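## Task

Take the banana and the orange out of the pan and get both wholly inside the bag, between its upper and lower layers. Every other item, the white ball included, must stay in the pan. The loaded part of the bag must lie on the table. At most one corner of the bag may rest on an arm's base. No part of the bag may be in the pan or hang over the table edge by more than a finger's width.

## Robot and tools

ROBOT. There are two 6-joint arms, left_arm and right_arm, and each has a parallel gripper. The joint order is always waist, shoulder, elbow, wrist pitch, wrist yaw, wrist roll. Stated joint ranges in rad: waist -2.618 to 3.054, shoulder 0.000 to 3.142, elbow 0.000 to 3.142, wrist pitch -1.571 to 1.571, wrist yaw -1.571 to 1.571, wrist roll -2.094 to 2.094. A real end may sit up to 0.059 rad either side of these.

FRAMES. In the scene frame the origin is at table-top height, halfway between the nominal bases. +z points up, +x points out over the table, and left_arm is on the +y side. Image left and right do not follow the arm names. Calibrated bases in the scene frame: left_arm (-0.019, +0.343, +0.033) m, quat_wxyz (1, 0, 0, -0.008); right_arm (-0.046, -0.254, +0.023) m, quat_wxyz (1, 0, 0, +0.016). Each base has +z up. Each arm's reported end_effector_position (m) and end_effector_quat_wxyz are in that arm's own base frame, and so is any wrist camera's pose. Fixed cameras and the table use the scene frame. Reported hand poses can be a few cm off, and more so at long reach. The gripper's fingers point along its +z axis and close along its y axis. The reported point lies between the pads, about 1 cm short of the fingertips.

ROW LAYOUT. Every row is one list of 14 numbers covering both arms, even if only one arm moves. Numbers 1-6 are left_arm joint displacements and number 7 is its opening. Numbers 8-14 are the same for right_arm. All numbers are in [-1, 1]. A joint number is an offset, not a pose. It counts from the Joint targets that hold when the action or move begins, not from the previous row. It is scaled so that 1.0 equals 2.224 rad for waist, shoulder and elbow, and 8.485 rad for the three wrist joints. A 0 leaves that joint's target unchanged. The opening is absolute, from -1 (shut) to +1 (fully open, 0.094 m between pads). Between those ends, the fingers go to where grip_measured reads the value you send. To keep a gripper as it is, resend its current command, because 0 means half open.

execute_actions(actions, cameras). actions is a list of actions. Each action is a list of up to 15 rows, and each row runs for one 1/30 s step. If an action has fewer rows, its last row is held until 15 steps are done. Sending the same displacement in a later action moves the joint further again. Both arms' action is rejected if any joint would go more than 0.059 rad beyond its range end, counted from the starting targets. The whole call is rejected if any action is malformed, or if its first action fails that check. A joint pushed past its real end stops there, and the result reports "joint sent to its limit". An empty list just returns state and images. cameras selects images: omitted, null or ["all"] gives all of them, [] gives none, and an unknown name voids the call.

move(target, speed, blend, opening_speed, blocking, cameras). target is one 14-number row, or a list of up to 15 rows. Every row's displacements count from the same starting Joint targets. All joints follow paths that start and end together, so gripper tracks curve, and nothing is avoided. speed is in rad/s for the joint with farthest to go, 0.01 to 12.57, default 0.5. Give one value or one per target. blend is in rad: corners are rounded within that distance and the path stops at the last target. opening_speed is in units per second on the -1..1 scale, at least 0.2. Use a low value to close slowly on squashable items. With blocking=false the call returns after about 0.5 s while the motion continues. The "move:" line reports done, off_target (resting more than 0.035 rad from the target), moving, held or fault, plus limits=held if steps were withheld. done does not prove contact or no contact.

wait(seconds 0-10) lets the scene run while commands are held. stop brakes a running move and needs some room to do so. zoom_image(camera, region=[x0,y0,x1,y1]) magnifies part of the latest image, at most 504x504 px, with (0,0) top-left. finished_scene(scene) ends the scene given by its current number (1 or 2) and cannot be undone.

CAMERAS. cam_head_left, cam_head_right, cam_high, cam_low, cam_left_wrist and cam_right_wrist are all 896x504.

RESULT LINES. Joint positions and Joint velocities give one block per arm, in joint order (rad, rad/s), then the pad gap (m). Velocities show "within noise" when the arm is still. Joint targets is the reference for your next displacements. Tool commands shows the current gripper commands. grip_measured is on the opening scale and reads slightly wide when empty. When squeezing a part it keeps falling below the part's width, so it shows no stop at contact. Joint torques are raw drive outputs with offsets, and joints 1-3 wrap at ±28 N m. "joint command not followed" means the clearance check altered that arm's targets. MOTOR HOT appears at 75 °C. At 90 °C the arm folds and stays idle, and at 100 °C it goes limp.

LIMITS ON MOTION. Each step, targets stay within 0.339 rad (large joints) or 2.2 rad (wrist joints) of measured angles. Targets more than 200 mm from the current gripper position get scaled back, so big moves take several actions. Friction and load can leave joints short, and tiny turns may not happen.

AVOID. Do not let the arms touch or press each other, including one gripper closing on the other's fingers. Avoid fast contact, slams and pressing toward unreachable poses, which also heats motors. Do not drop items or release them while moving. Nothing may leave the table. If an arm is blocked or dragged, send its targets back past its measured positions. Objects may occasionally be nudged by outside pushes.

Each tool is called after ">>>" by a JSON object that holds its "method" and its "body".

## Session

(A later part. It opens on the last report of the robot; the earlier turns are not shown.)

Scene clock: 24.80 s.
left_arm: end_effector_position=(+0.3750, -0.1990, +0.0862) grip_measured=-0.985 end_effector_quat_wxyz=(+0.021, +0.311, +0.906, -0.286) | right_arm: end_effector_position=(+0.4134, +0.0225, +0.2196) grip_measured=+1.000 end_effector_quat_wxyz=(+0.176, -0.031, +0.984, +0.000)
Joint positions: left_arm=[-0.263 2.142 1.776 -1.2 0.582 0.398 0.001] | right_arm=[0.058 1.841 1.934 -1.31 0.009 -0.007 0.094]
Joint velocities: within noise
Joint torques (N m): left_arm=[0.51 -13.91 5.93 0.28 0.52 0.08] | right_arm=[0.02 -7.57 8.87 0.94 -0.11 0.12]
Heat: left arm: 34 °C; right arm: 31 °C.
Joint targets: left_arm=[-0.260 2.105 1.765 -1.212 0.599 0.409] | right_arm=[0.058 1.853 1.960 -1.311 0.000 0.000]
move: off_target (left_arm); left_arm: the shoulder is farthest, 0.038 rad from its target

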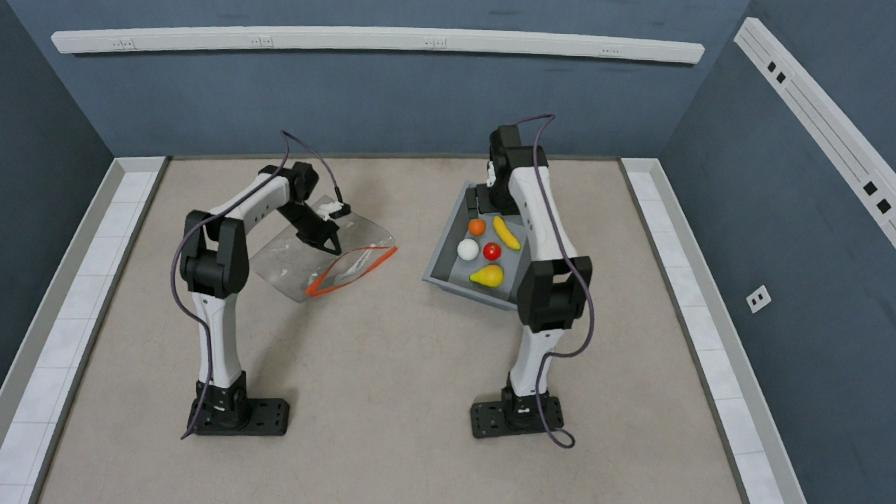

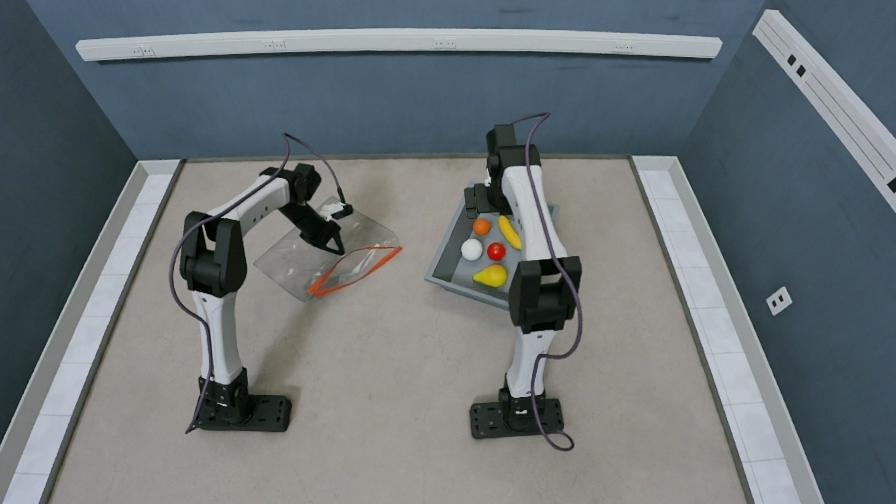

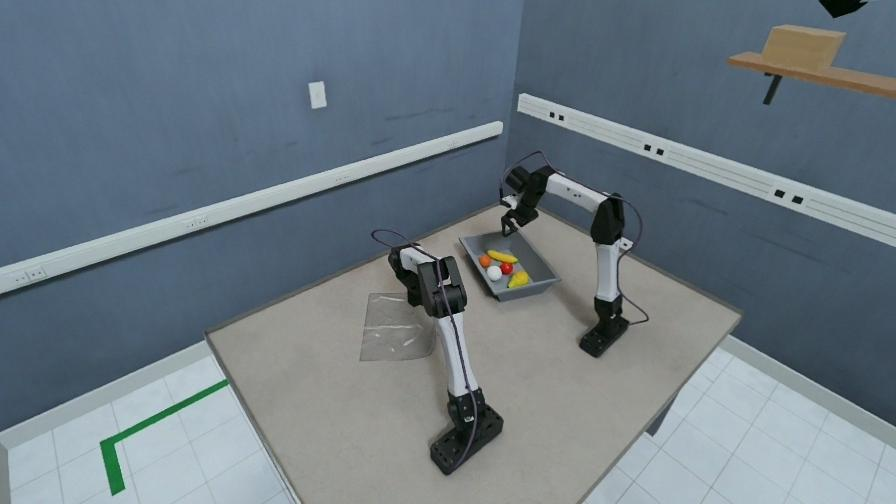

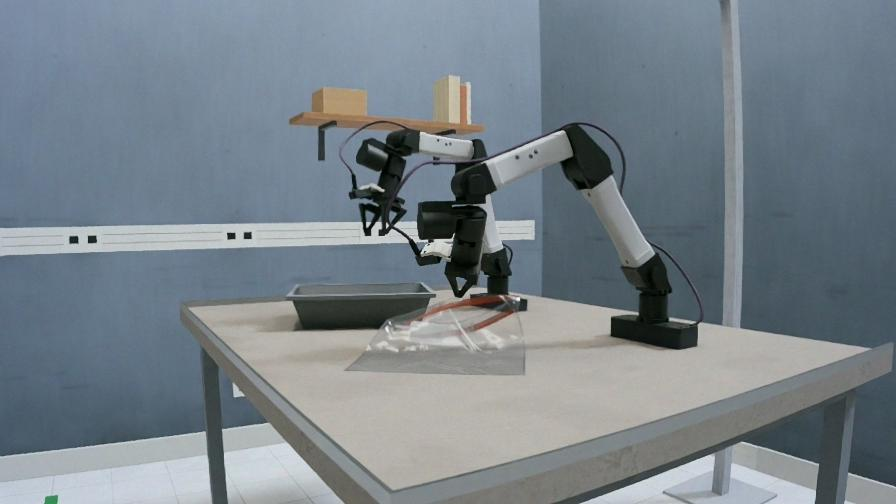

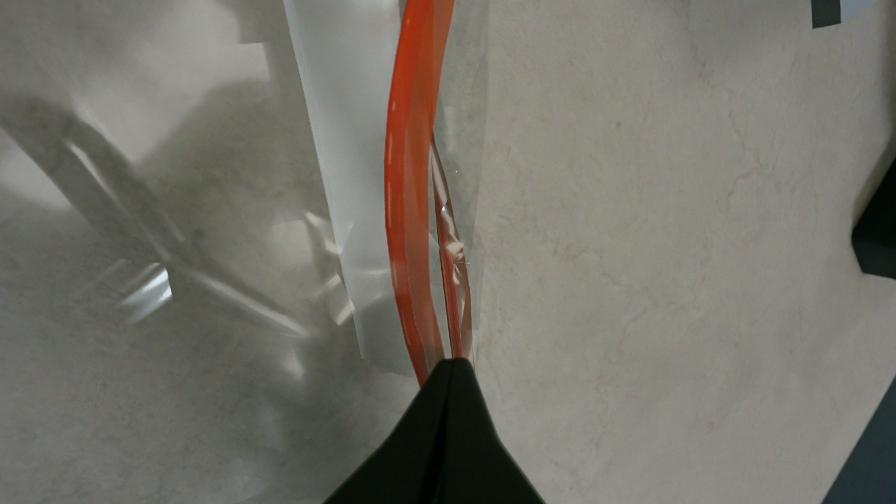

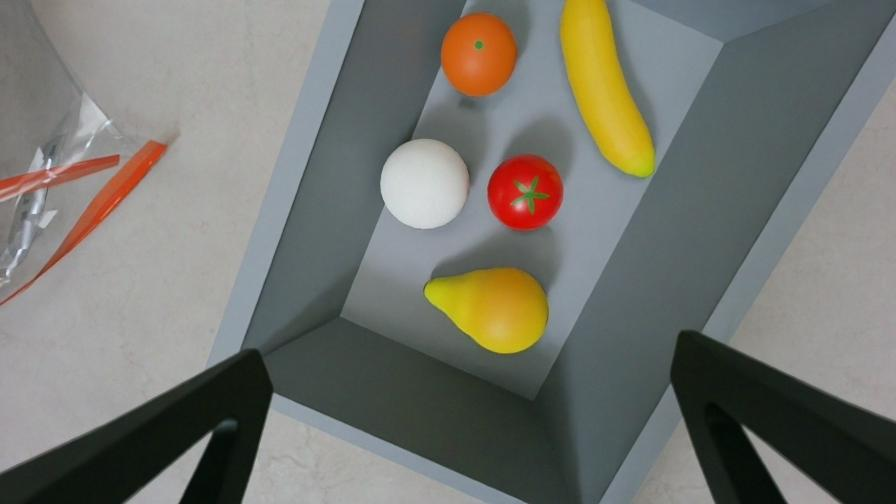

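>>> {"method": "move", "body": {"target": [0,0,0,0,0,0,-1,0.026,0.1394,-0.0297,0.0566,0,0,0.6], "speed": 0.5, "cameras": ["cam_right_wrist","cam_high","cam_head_left"]}}

>>> {"method": "zoom_image", "body": {"camera": "cam_high", "region": [430, 200, 590, 330]}}

Scene clock: 27.50 s.
left_arm: end_effector_position=(+0.3749, -0.1992, +0.0863) grip_measured=-0.985 end_effector_quat_wxyz=(+0.021, +0.311, +0.906, -0.287) | right_arm: end_effector_position=(+0.5240, +0.0566, +0.1062) grip_measured=+0.601 end_effector_quat_wxyz=(+0.227, -0.056, +0.972, +0.007)
Joint positions: left_arm=[-0.263 2.142 1.776 -1.201 0.584 0.398 0.001] | right_arm=[0.11 2.158 1.892 -0.847 0.009 -0.007 0.075]
Joint velocities: within noise
Joint torques (N m): left_arm=[0.46 -13.96 5.94 0.26 0.52 0.08] | right_arm=[0.58 -11.22 7.01 1.31 -0.11 0.13]
Heat: left arm: 34 °C; right arm: 32 °C.
Joint targets: left_arm=[-0.260 2.105 1.765 -1.212 0.600 0.409] | right_arm=[0.116 2.163 1.894 -0.830 0.000 0.000]
move: off_target (left_arm); left_arm: the shoulder is farthest, 0.037 rad from its target
Images, in order (width x height): cam_head_left 896x504, cam_high 896x504, cam_right_wrist 896x504.

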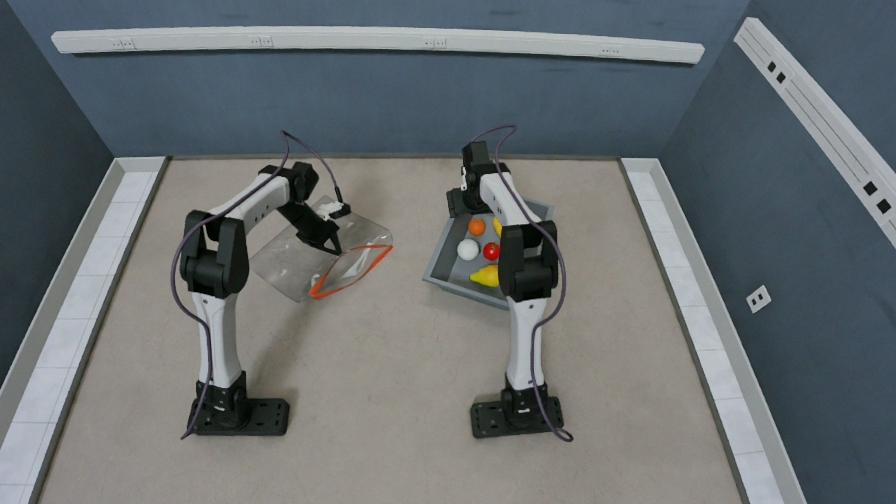

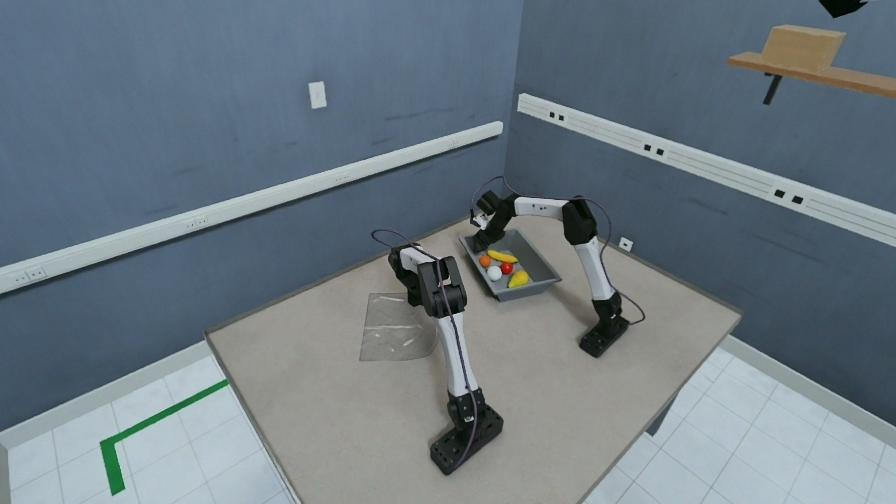

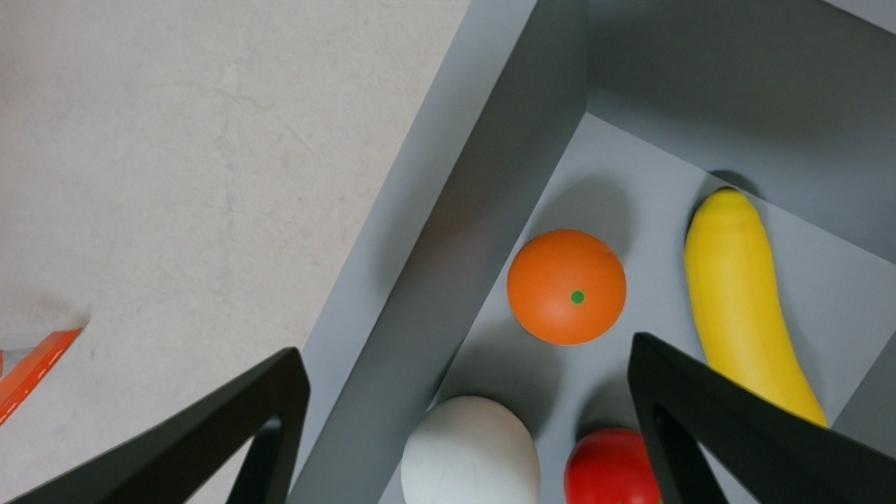

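Scaled by 3.150 from the camera's 896x504 image, which has a finer 1280x720 frame.

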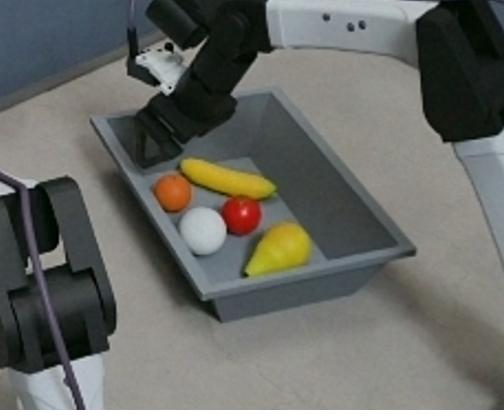

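>>> {"method": "move", "body": {"target": [0,0,0,0,0,0,-1,-0.0432,-0.0306,-0.0899,0.0154,0,-0.0589,0.4], "speed": 0.4, "cameras": ["cam_right_wrist"]}}

Scene clock: 30.07 s.
left_arm: end_effector_position=(+0.3749, -0.1992, +0.0863) grip_measured=-0.985 end_effector_quat_wxyz=(+0.021, +0.312, +0.906, -0.287) | right_arm: end_effector_position=(+0.5070, +0.0112, +0.0547) grip_measured=+0.401 end_effector_quat_wxyz=(+0.193, -0.250, +0.948, -0.050)
Joint positions: left_arm=[-0.263 2.142 1.776 -1.201 0.584 0.398 0.001] | right_arm=[0.025 2.15 1.696 -0.716 0.008 -0.492 0.066]
Joint velocities: within noise
Joint torques (N m): left_arm=[0.49 -13.96 5.93 0.27 0.51 0.09] | right_arm=[-0.49 -16.18 6.45 1.17 -0.11 0.01]
Heat: left arm: 35 °C; right arm: 34 °C.
Joint targets: left_arm=[-0.260 2.105 1.765 -1.212 0.599 0.409] | right_arm=[0.020 2.095 1.694 -0.700 0.000 -0.500]
move: off_target (left_arm, right_arm); left_arm: the shoulder is farthest, 0.037 rad from its target; right_arm: the shoulder is farthest, 0.055 rad from its target
Images, in order (width x height): cam_right_wrist 896x504.

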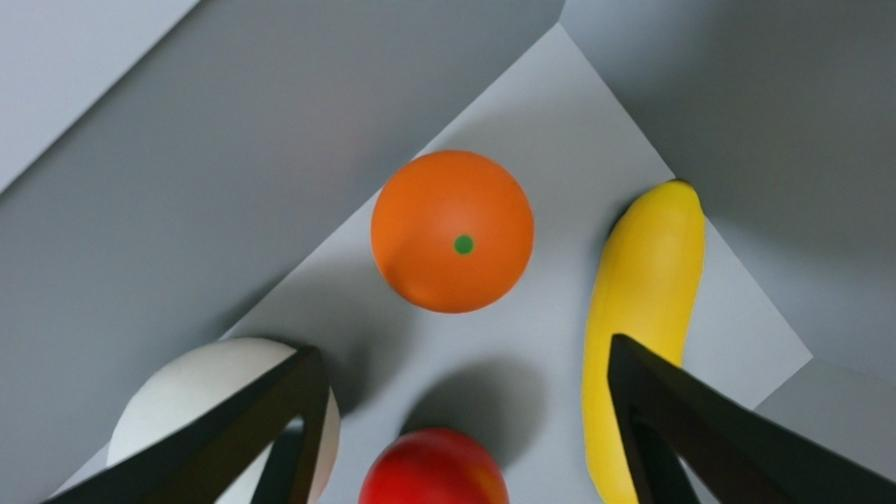

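>>> {"method": "move", "body": {"target": [[0,0,0,0,0,0,-1,0.0084,0,0,0,0,-0.053,0.3],[0,0,0,0,0,0,-1,0.0084,0.0908,0.0283,0.0165,0,-0.053,0.3]], "speed": [0.5,0.12], "cameras": ["cam_right_wrist"]}}

Scene clock: 33.83 s.
left_arm: end_effector_position=(+0.3748, -0.1992, +0.0863) grip_measured=-0.985 end_effector_quat_wxyz=(+0.021, +0.312, +0.906, -0.287) | right_arm: end_effector_position=(+0.5364, +0.0158, +0.0119) grip_measured=+0.301 end_effector_quat_wxyz=(+0.193, -0.456, +0.863, -0.099)
Joint positions: left_arm=[-0.263 2.142 1.776 -1.201 0.584 0.398 0.001] | right_arm=[0.032 2.284 1.727 -0.576 0.008 -0.943 0.061]
Joint velocities: within noise
Joint torques (N m): left_arm=[0.49 -13.91 5.98 0.27 0.52 0.09] | right_arm=[0.64 -11.12 9.39 1.21 -0.14 -0.01]
Heat: left arm: 35 °C; right arm: 35 °C.
Joint targets: left_arm=[-0.260 2.105 1.765 -1.212 0.600 0.409] | right_arm=[0.038 2.297 1.757 -0.560 0.000 -0.950]
move: off_target (left_arm); left_arm: the shoulder is farthest, 0.037 rad from its target
Images, in order (width x height): cam_right_wrist 896x504.

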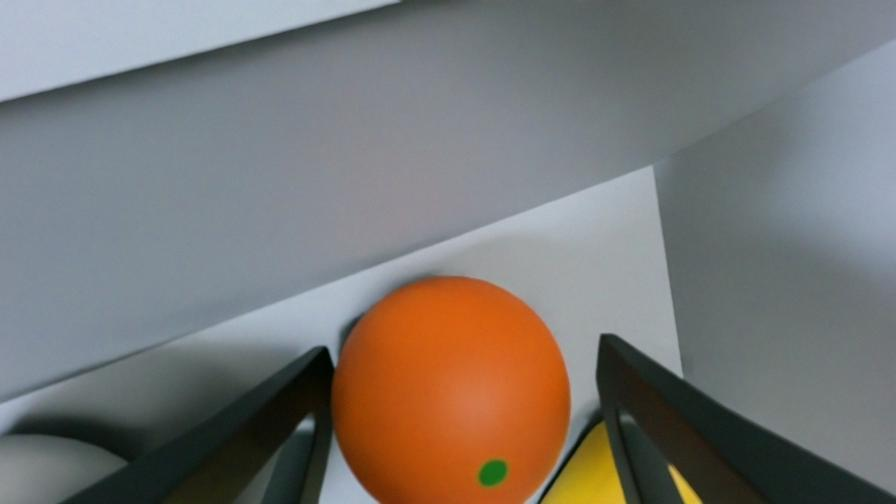

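>>> {"method": "move", "body": {"target": [0,0,0,0,0,0,-1,0,0,0,0,0,0,-0.3], "opening_speed": 0.3, "cameras": ["cam_right_wrist"]}}

Scene clock: 36.20 s.
left_arm: end_effector_position=(+0.3748, -0.1992, +0.0863) grip_measured=-0.985 end_effector_quat_wxyz=(+0.021, +0.312, +0.906, -0.287) | right_arm: end_effector_position=(+0.5366, +0.0158, +0.0120) grip_measured=-0.141 end_effector_quat_wxyz=(+0.194, -0.456, +0.863, -0.099)
Joint positions: left_arm=[-0.263 2.142 1.776 -1.201 0.584 0.398 0.001] | right_arm=[0.032 2.284 1.727 -0.575 0.008 -0.943 0.04]
Joint velocities: within noise
Joint torques (N m): left_arm=[0.51 -13.96 5.93 0.26 0.51 0.09] | right_arm=[0.65 -11.08 9.39 1.22 -0.13 -0.01]
Heat: left arm: 36 °C; right arm: 35 °C.
Joint targets: left_arm=[-0.260 2.105 1.765 -1.212 0.600 0.409] | right_arm=[0.038 2.297 1.757 -0.560 0.000 -0.949]
move: off_target (left_arm); left_arm: the shoulder is farthest, 0.037 rad from its target
Images, in order (width x height): cam_right_wrist 896x504.

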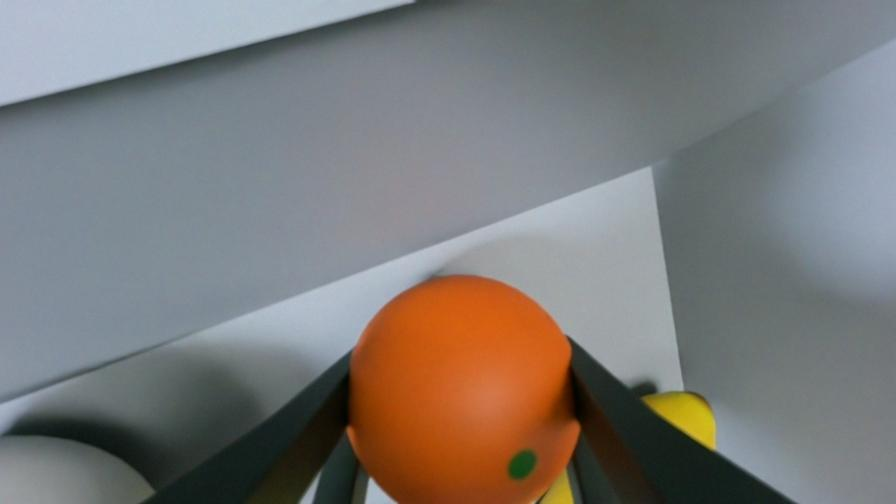

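>>> {"method": "move", "body": {"target": [[0,0,0,0,0,0,-1,0,-0.0886,0.1317,-0.04,0,0,-0.35],[0,0,0,0,0,0,-1,0.2621,-0.2316,-0.2594,0.0532,-0.0197,0.0951,-0.35]], "speed": [0.3,0.4], "blend": 0.05}}

>>> {"method": "zoom_image", "body": {"camera": "cam_low", "region": [330, 200, 550, 390]}}

>>> {"method": "zoom_image", "body": {"camera": "cam_head_left", "region": [260, 160, 440, 340]}}

Scene clock: 41.27 s.
left_arm: end_effector_position=(+0.3748, -0.1992, +0.0863) grip_measured=-0.985 end_effector_quat_wxyz=(+0.021, +0.312, +0.906, -0.287) | right_arm: end_effector_position=(+0.3857, +0.3079, +0.0974) grip_measured=-0.143 end_effector_quat_wxyz=(+0.357, -0.373, +0.841, +0.160)
Joint positions: left_arm=[-0.263 2.142 1.776 -1.201 0.584 0.398 0.001] | right_arm=[0.619 1.83 1.182 -0.13 -0.157 -0.151 0.04]
Joint velocities: within noise
Joint torques (N m): left_arm=[0.51 -13.91 5.96 0.27 0.51 0.09] | right_arm=[0.21 -13.23 6.68 1.82 -0.18 0.11]
Heat: left arm: 37 °C; right arm: 38 °C.
Joint targets: left_arm=[-0.260 2.105 1.765 -1.212 0.600 0.409] | right_arm=[0.621 1.782 1.180 -0.108 -0.167 -0.143]
move: off_target (left_arm, right_arm); left_arm: the shoulder is farthest, 0.037 rad from its target; right_arm: the shoulder is farthest, 0.048 rad from its target

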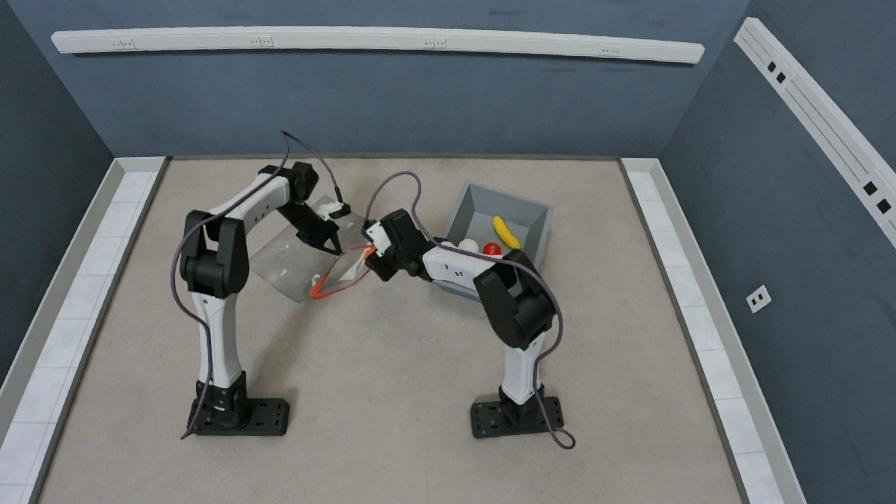

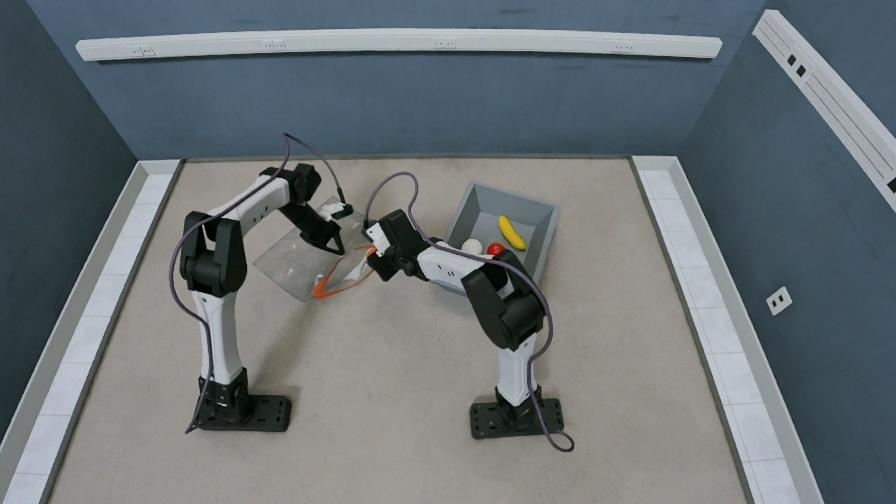

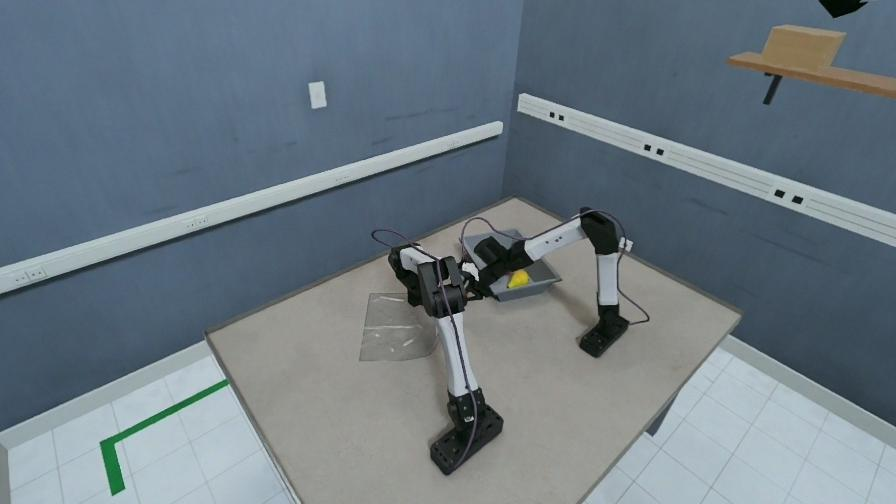

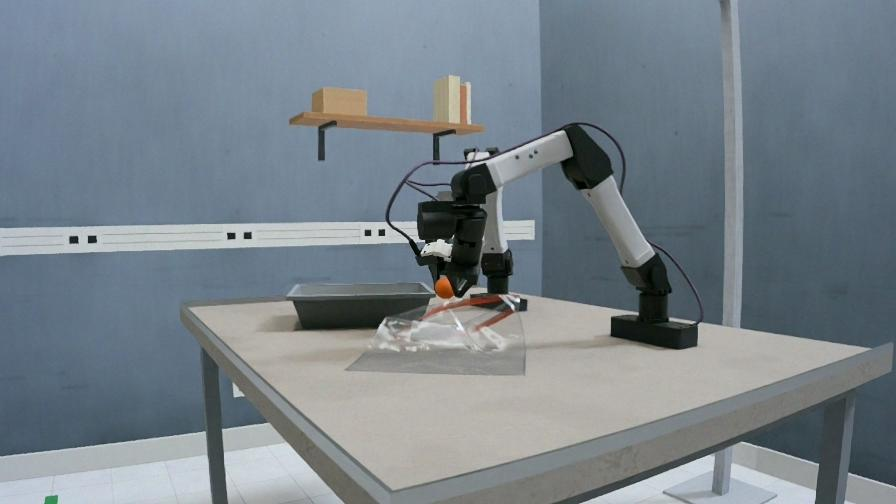

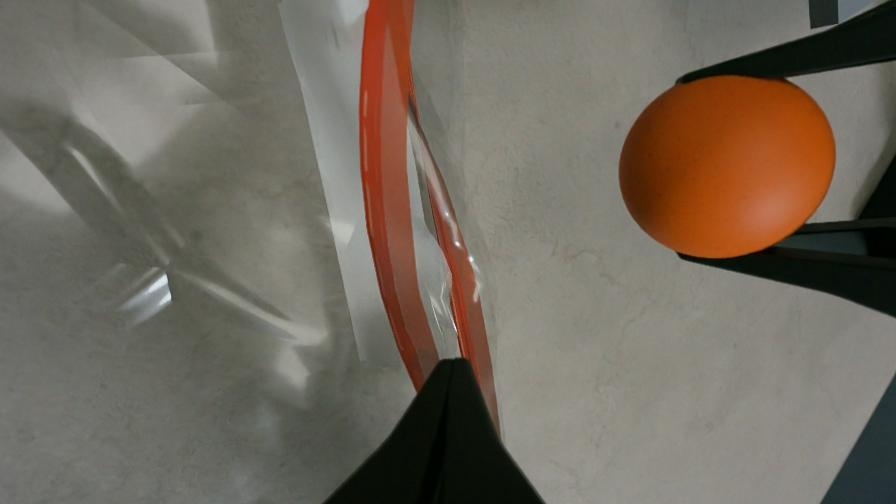

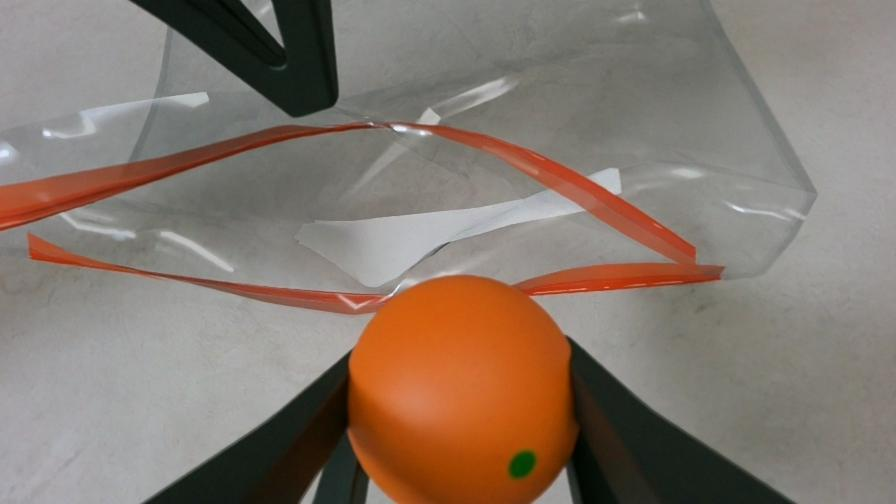

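Scaled by 2.291 from the camera's 896x504 image, which has a finer 1280x720 frame.

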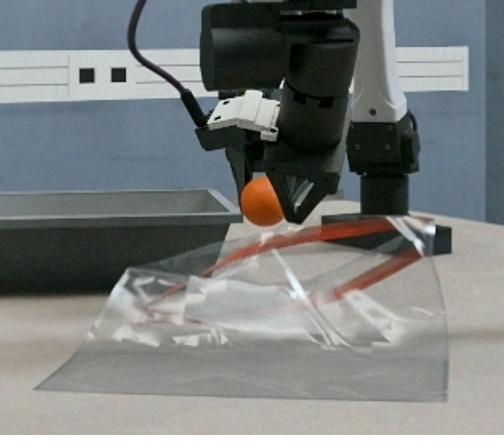

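Scaled by 2.800 from the camera's 896x504 image, which has a finer 1280x720 frame.

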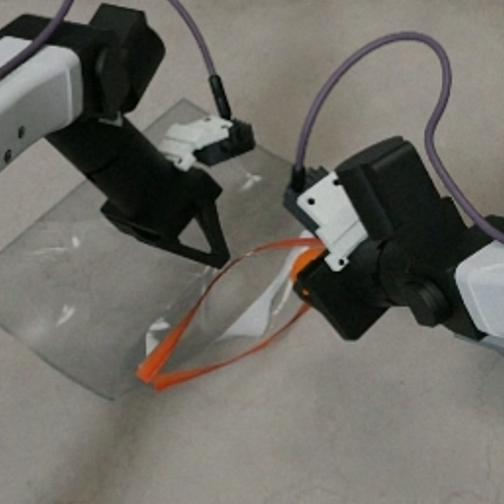

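>>> {"method": "move", "body": {"target": [0,0,0,0,0,0,-1,0.0154,0.1384,0.1012,0.01,0.0031,0.0027,-0.35], "speed": 0.2, "cameras": ["cam_right_wrist","cam_left_wrist","cam_low"]}}

>>> {"method": "zoom_image", "body": {"camera": "cam_low", "region": [330, 200, 550, 390]}}

Scene clock: 43.57 s.
left_arm: end_effector_position=(+0.3748, -0.1992, +0.0863) grip_measured=-0.985 end_effector_quat_wxyz=(+0.021, +0.312, +0.906, -0.287) | right_arm: end_effector_position=(+0.4247, +0.3541, +0.0654) grip_measured=-0.143 end_effector_quat_wxyz=(+0.367, -0.374, +0.835, +0.169)
Joint positions: left_arm=[-0.263 2.142 1.776 -1.201 0.584 0.398 0.001] | right_arm=[0.649 2.078 1.374 -0.046 -0.15 -0.127 0.04]
Joint velocities: within noise
Joint torques (N m): left_arm=[0.5 -13.93 5.98 0.26 0.51 0.08] | right_arm=[0.69 -9.89 9.72 1.85 0.01 0.12]
Heat: left arm: 37 °C; right arm: 38 °C.
Joint targets: left_arm=[-0.260 2.105 1.765 -1.212 0.599 0.409] | right_arm=[0.656 2.090 1.405 -0.023 -0.141 -0.120]
move: off_target (left_arm); left_arm: the shoulder is farthest, 0.037 rad from its target
Images, in order (width x height): cam_low 896x504, cam_left_wrist 896x504, cam_right_wrist 896x504.

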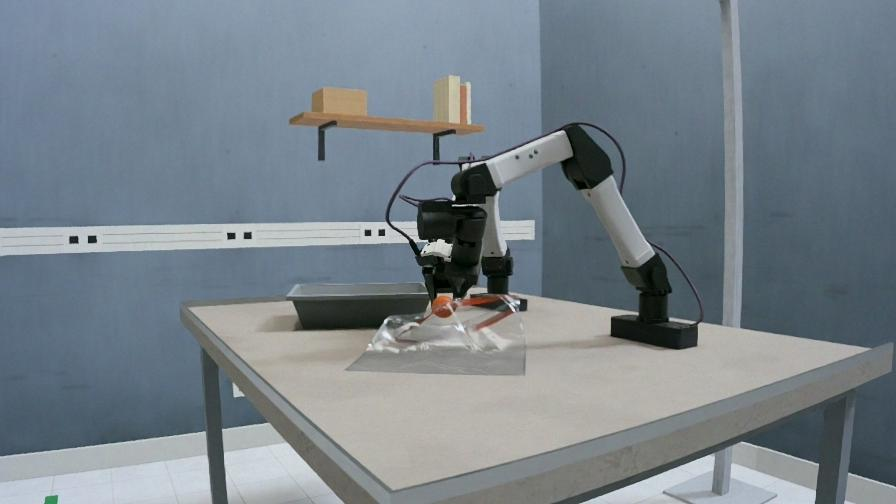

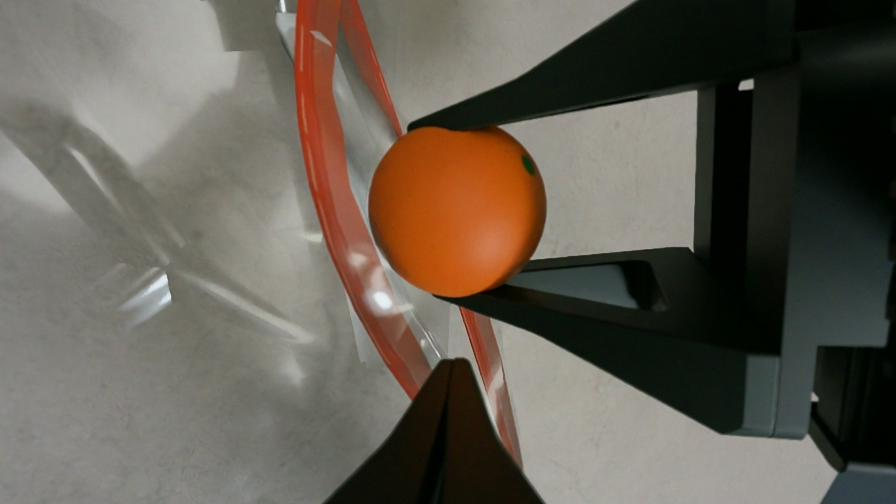

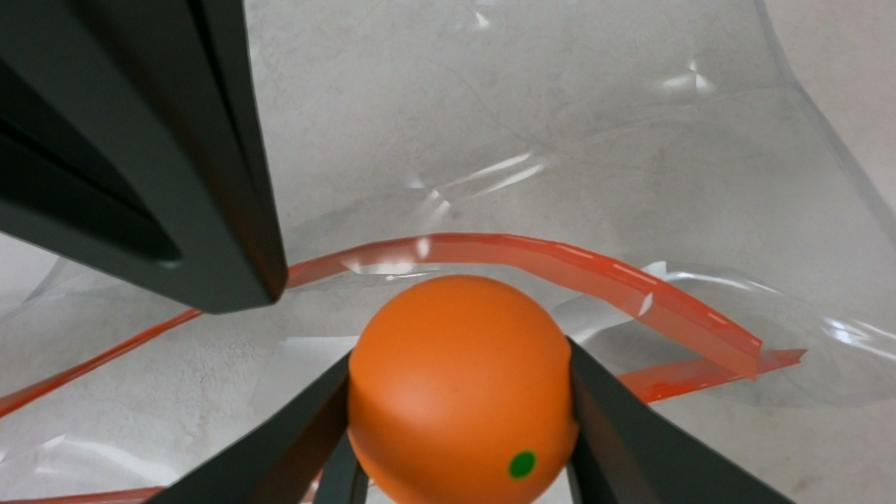

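Scaled by 2.291 from the camera's 896x504 image, which has a finer 1280x720 frame.

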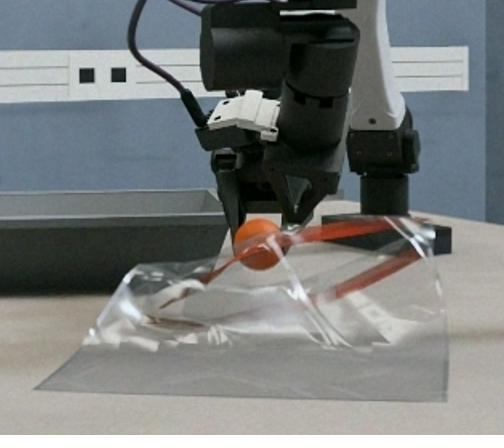

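>>> {"method": "move", "body": {"target": [0,0,0,0,0,0,-1,0,0.03,0,0.003,0,0,-0.35], "speed": 0.1, "cameras": ["cam_right_wrist","cam_left_wrist","cam_low"]}}

>>> {"method": "zoom_image", "body": {"camera": "cam_low", "region": [330, 200, 550, 390]}}

Scene clock: 45.00 s.
left_arm: end_effector_position=(+0.3748, -0.1992, +0.0863) grip_measured=-0.985 end_effector_quat_wxyz=(+0.021, +0.312, +0.906, -0.287) | right_arm: end_effector_position=(+0.4258, +0.3548, +0.0357) grip_measured=-0.143 end_effector_quat_wxyz=(+0.351, -0.375, +0.842, +0.165)
Joint positions: left_arm=[-0.263 2.142 1.776 -1.201 0.584 0.398 0.001] | right_arm=[0.649 2.144 1.377 -0.019 -0.149 -0.127 0.04]
Joint velocities: within noise
Joint torques (N m): left_arm=[0.47 -13.94 5.96 0.27 0.52 0.09] | right_arm=[0.7 -10.21 9.16 1.77 -0.01 0.11]
Heat: left arm: 37 °C; right arm: 38 °C.
Joint targets: left_arm=[-0.260 2.105 1.765 -1.212 0.599 0.409] | right_arm=[0.656 2.157 1.405 0.002 -0.141 -0.120]
move: off_target (left_arm); left_arm: the shoulder is farthest, 0.037 rad from its target
Images, in order (width x height): cam_low 896x504, cam_left_wrist 896x504, cam_right_wrist 896x504.

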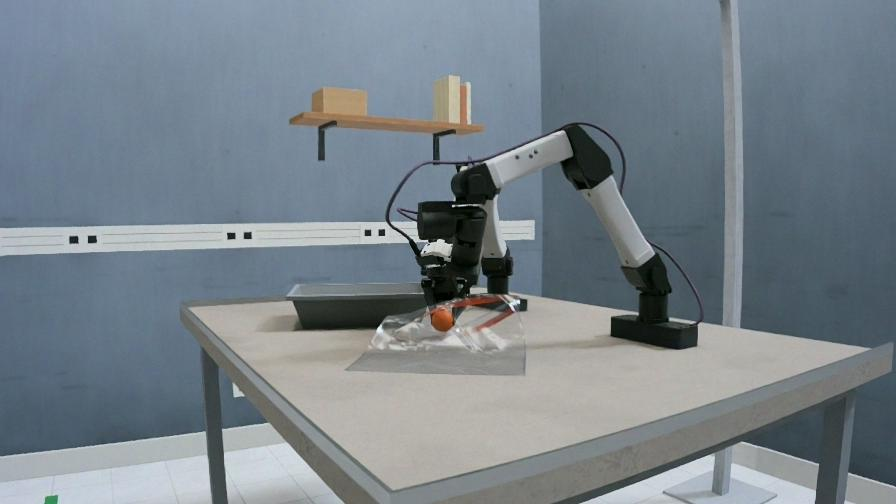

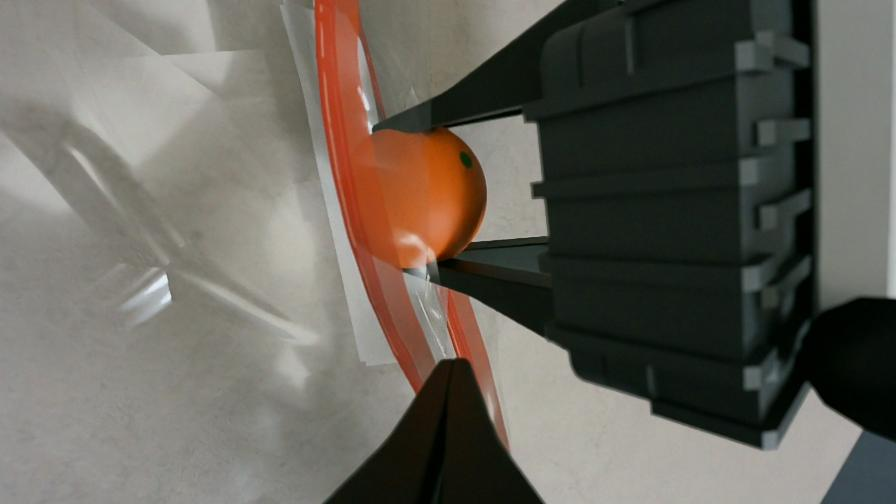

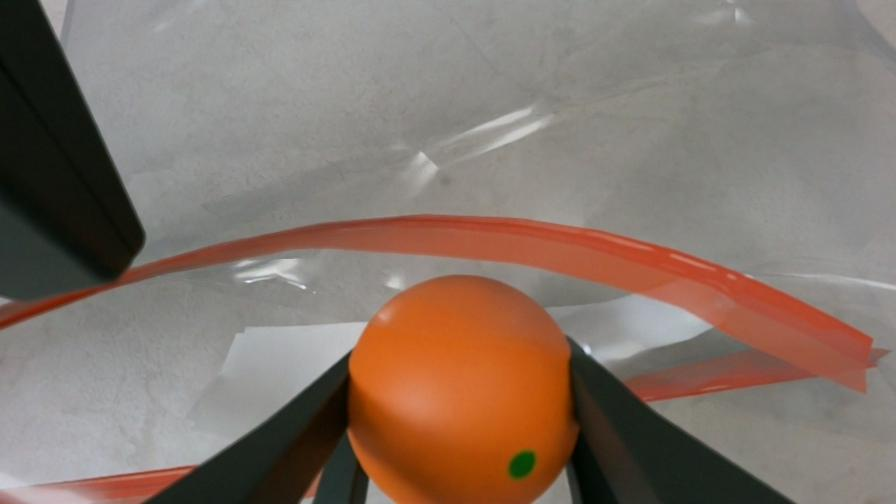

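Scaled by 2.291 from the camera's 896x504 image, which has a finer 1280x720 frame.

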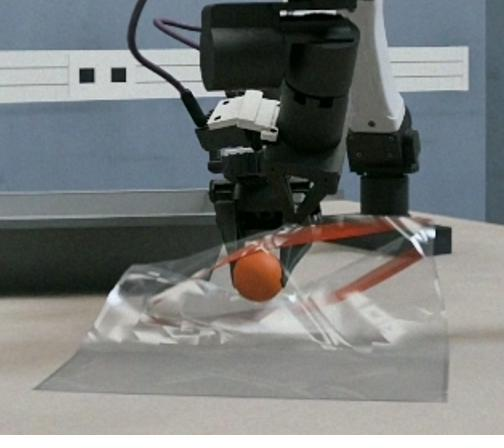

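>>> {"method": "move", "body": {"target": [0,0,0,0,0,0,-1,0,0.0908,0.1093,0,0,0,-0.35], "speed": 0.12, "cameras": ["cam_right_wrist","cam_left_wrist","cam_low"]}}

>>> {"method": "zoom_image", "body": {"camera": "cam_low", "region": [330, 200, 550, 390]}}

Scene clock: 47.33 s.
left_arm: end_effector_position=(+0.3750, -0.1986, +0.0863) grip_measured=-0.985 end_effector_quat_wxyz=(+0.021, +0.311, +0.906, -0.287) | right_arm: end_effector_position=(+0.4569, +0.3784, +0.0218) grip_measured=-0.143 end_effector_quat_wxyz=(+0.361, -0.374, +0.838, +0.167)
Joint positions: left_arm=[-0.262 2.142 1.776 -1.201 0.584 0.398 0.001] | right_arm=[0.649 2.295 1.556 -0.023 -0.149 -0.127 0.04]
Joint velocities: within noise
Joint torques (N m): left_arm=[0.4 -13.94 5.96 0.29 0.51 0.09] | right_arm=[0.03 -12.48 6.63 1.67 -0.09 0.05]
Heat: left arm: 38 °C; right arm: 39 °C.
Joint targets: left_arm=[-0.260 2.105 1.765 -1.212 0.599 0.409] | right_arm=[0.649 2.295 1.555 -0.017 -0.149 -0.127]
move: held (right_arm; a check stopped the path), off_target (left_arm); limits=held; left_arm: the shoulder is farthest, 0.037 rad from its target; right_arm: the elbow is farthest, 0.093 rad from its target
joint command not followed: on one or more control steps a check withheld the commanded joint targets of the right arm, and it was not sent them on those steps.
cause: the commanded joint targets, or the way to them, would bring a part of the robot too close to another arm (this arm's wrist (the part past the wrist pitch) and the left arm's wrist camera, along the way the arms are being sent, or toward where that arm still pushes).
Images, in order (width x height): cam_low 896x504, cam_left_wrist 896x504, cam_right_wrist 896x504.

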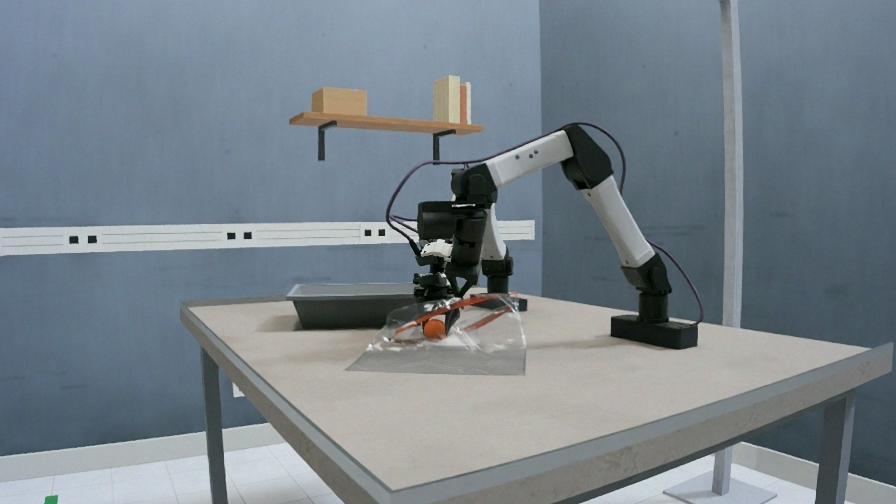

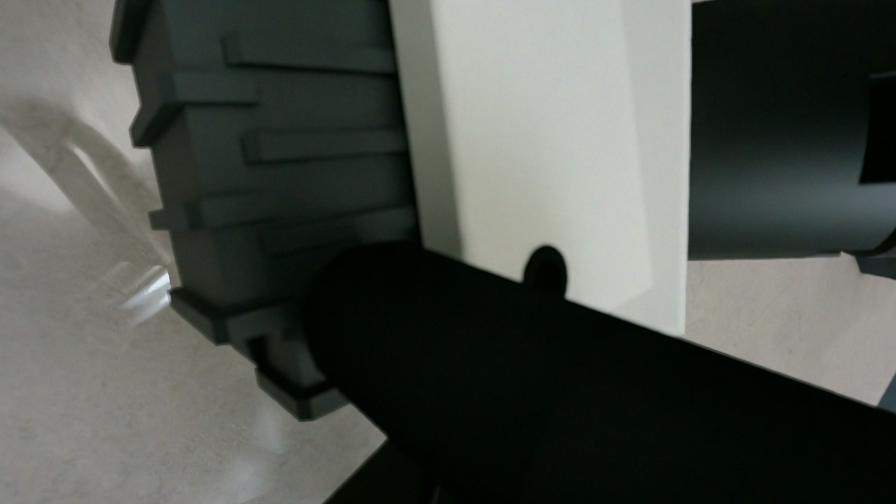

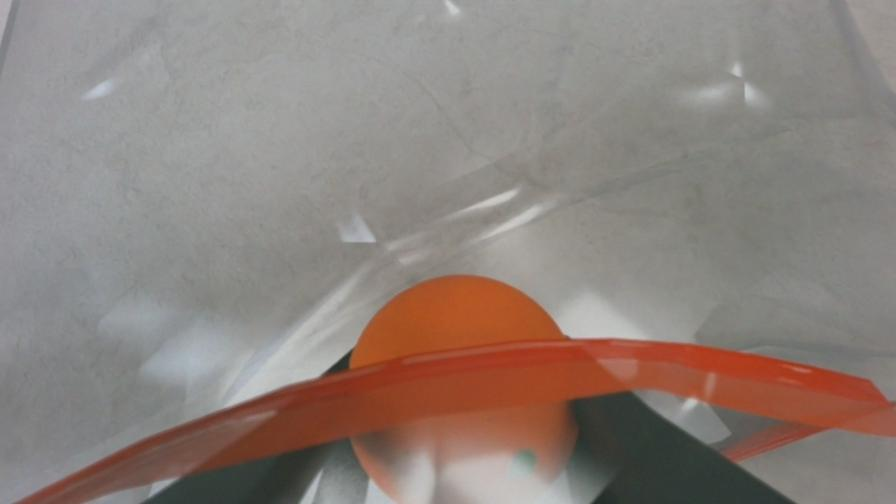

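Scaled by 2.291 from the camera's 896x504 image, which has a finer 1280x720 frame.

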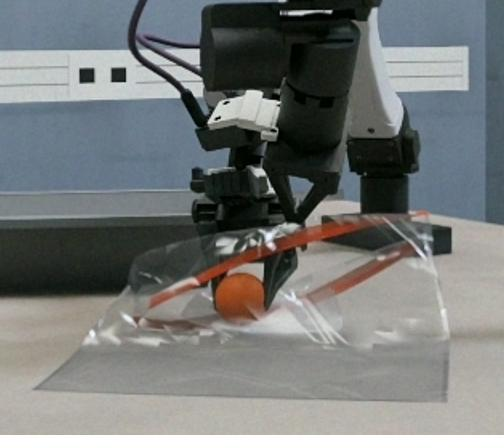

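>>> {"method": "move", "body": {"target": [0,0,0,0,0,0,-1,0,0.018,-0.004,0,0,0,-0.35], "speed": 0.1, "cameras": ["cam_low"]}}

>>> {"method": "zoom_image", "body": {"camera": "cam_low", "region": [330, 200, 550, 390]}}

Scene clock: 48.37 s.
left_arm: end_effector_position=(+0.3750, -0.1986, +0.0863) grip_measured=-0.985 end_effector_quat_wxyz=(+0.021, +0.311, +0.906, -0.287) | right_arm: end_effector_position=(+0.4555, +0.3773, +0.0102) grip_measured=-0.143 end_effector_quat_wxyz=(+0.353, -0.374, +0.841, +0.165)
Joint positions: left_arm=[-0.262 2.142 1.776 -1.201 0.584 0.398 0.001] | right_arm=[0.649 2.315 1.552 -0.017 -0.149 -0.127 0.04]
Joint velocities: within noise
Joint torques (N m): left_arm=[0.42 -13.91 5.96 0.27 0.51 0.08] | right_arm=[0.05 -10.88 5.87 1.6 -0.09 0.04]
Heat: left arm: 38 °C; right arm: 39 °C.
Joint targets: left_arm=[-0.260 2.105 1.765 -1.212 0.599 0.409] | right_arm=[0.649 2.335 1.546 -0.017 -0.149 -0.127]
move: off_target (left_arm); left_arm: the shoulder is farthest, 0.037 rad from its target
Images, in order (width x height): cam_low 896x504.

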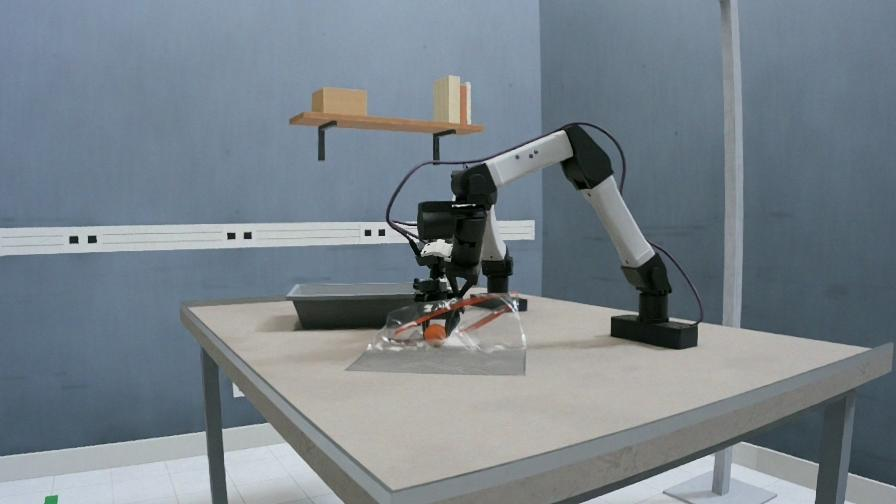

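Scaled by 2.291 from the camera's 896x504 image, which has a finer 1280x720 frame.

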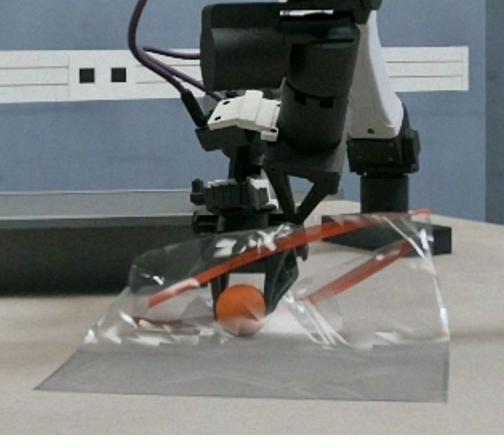

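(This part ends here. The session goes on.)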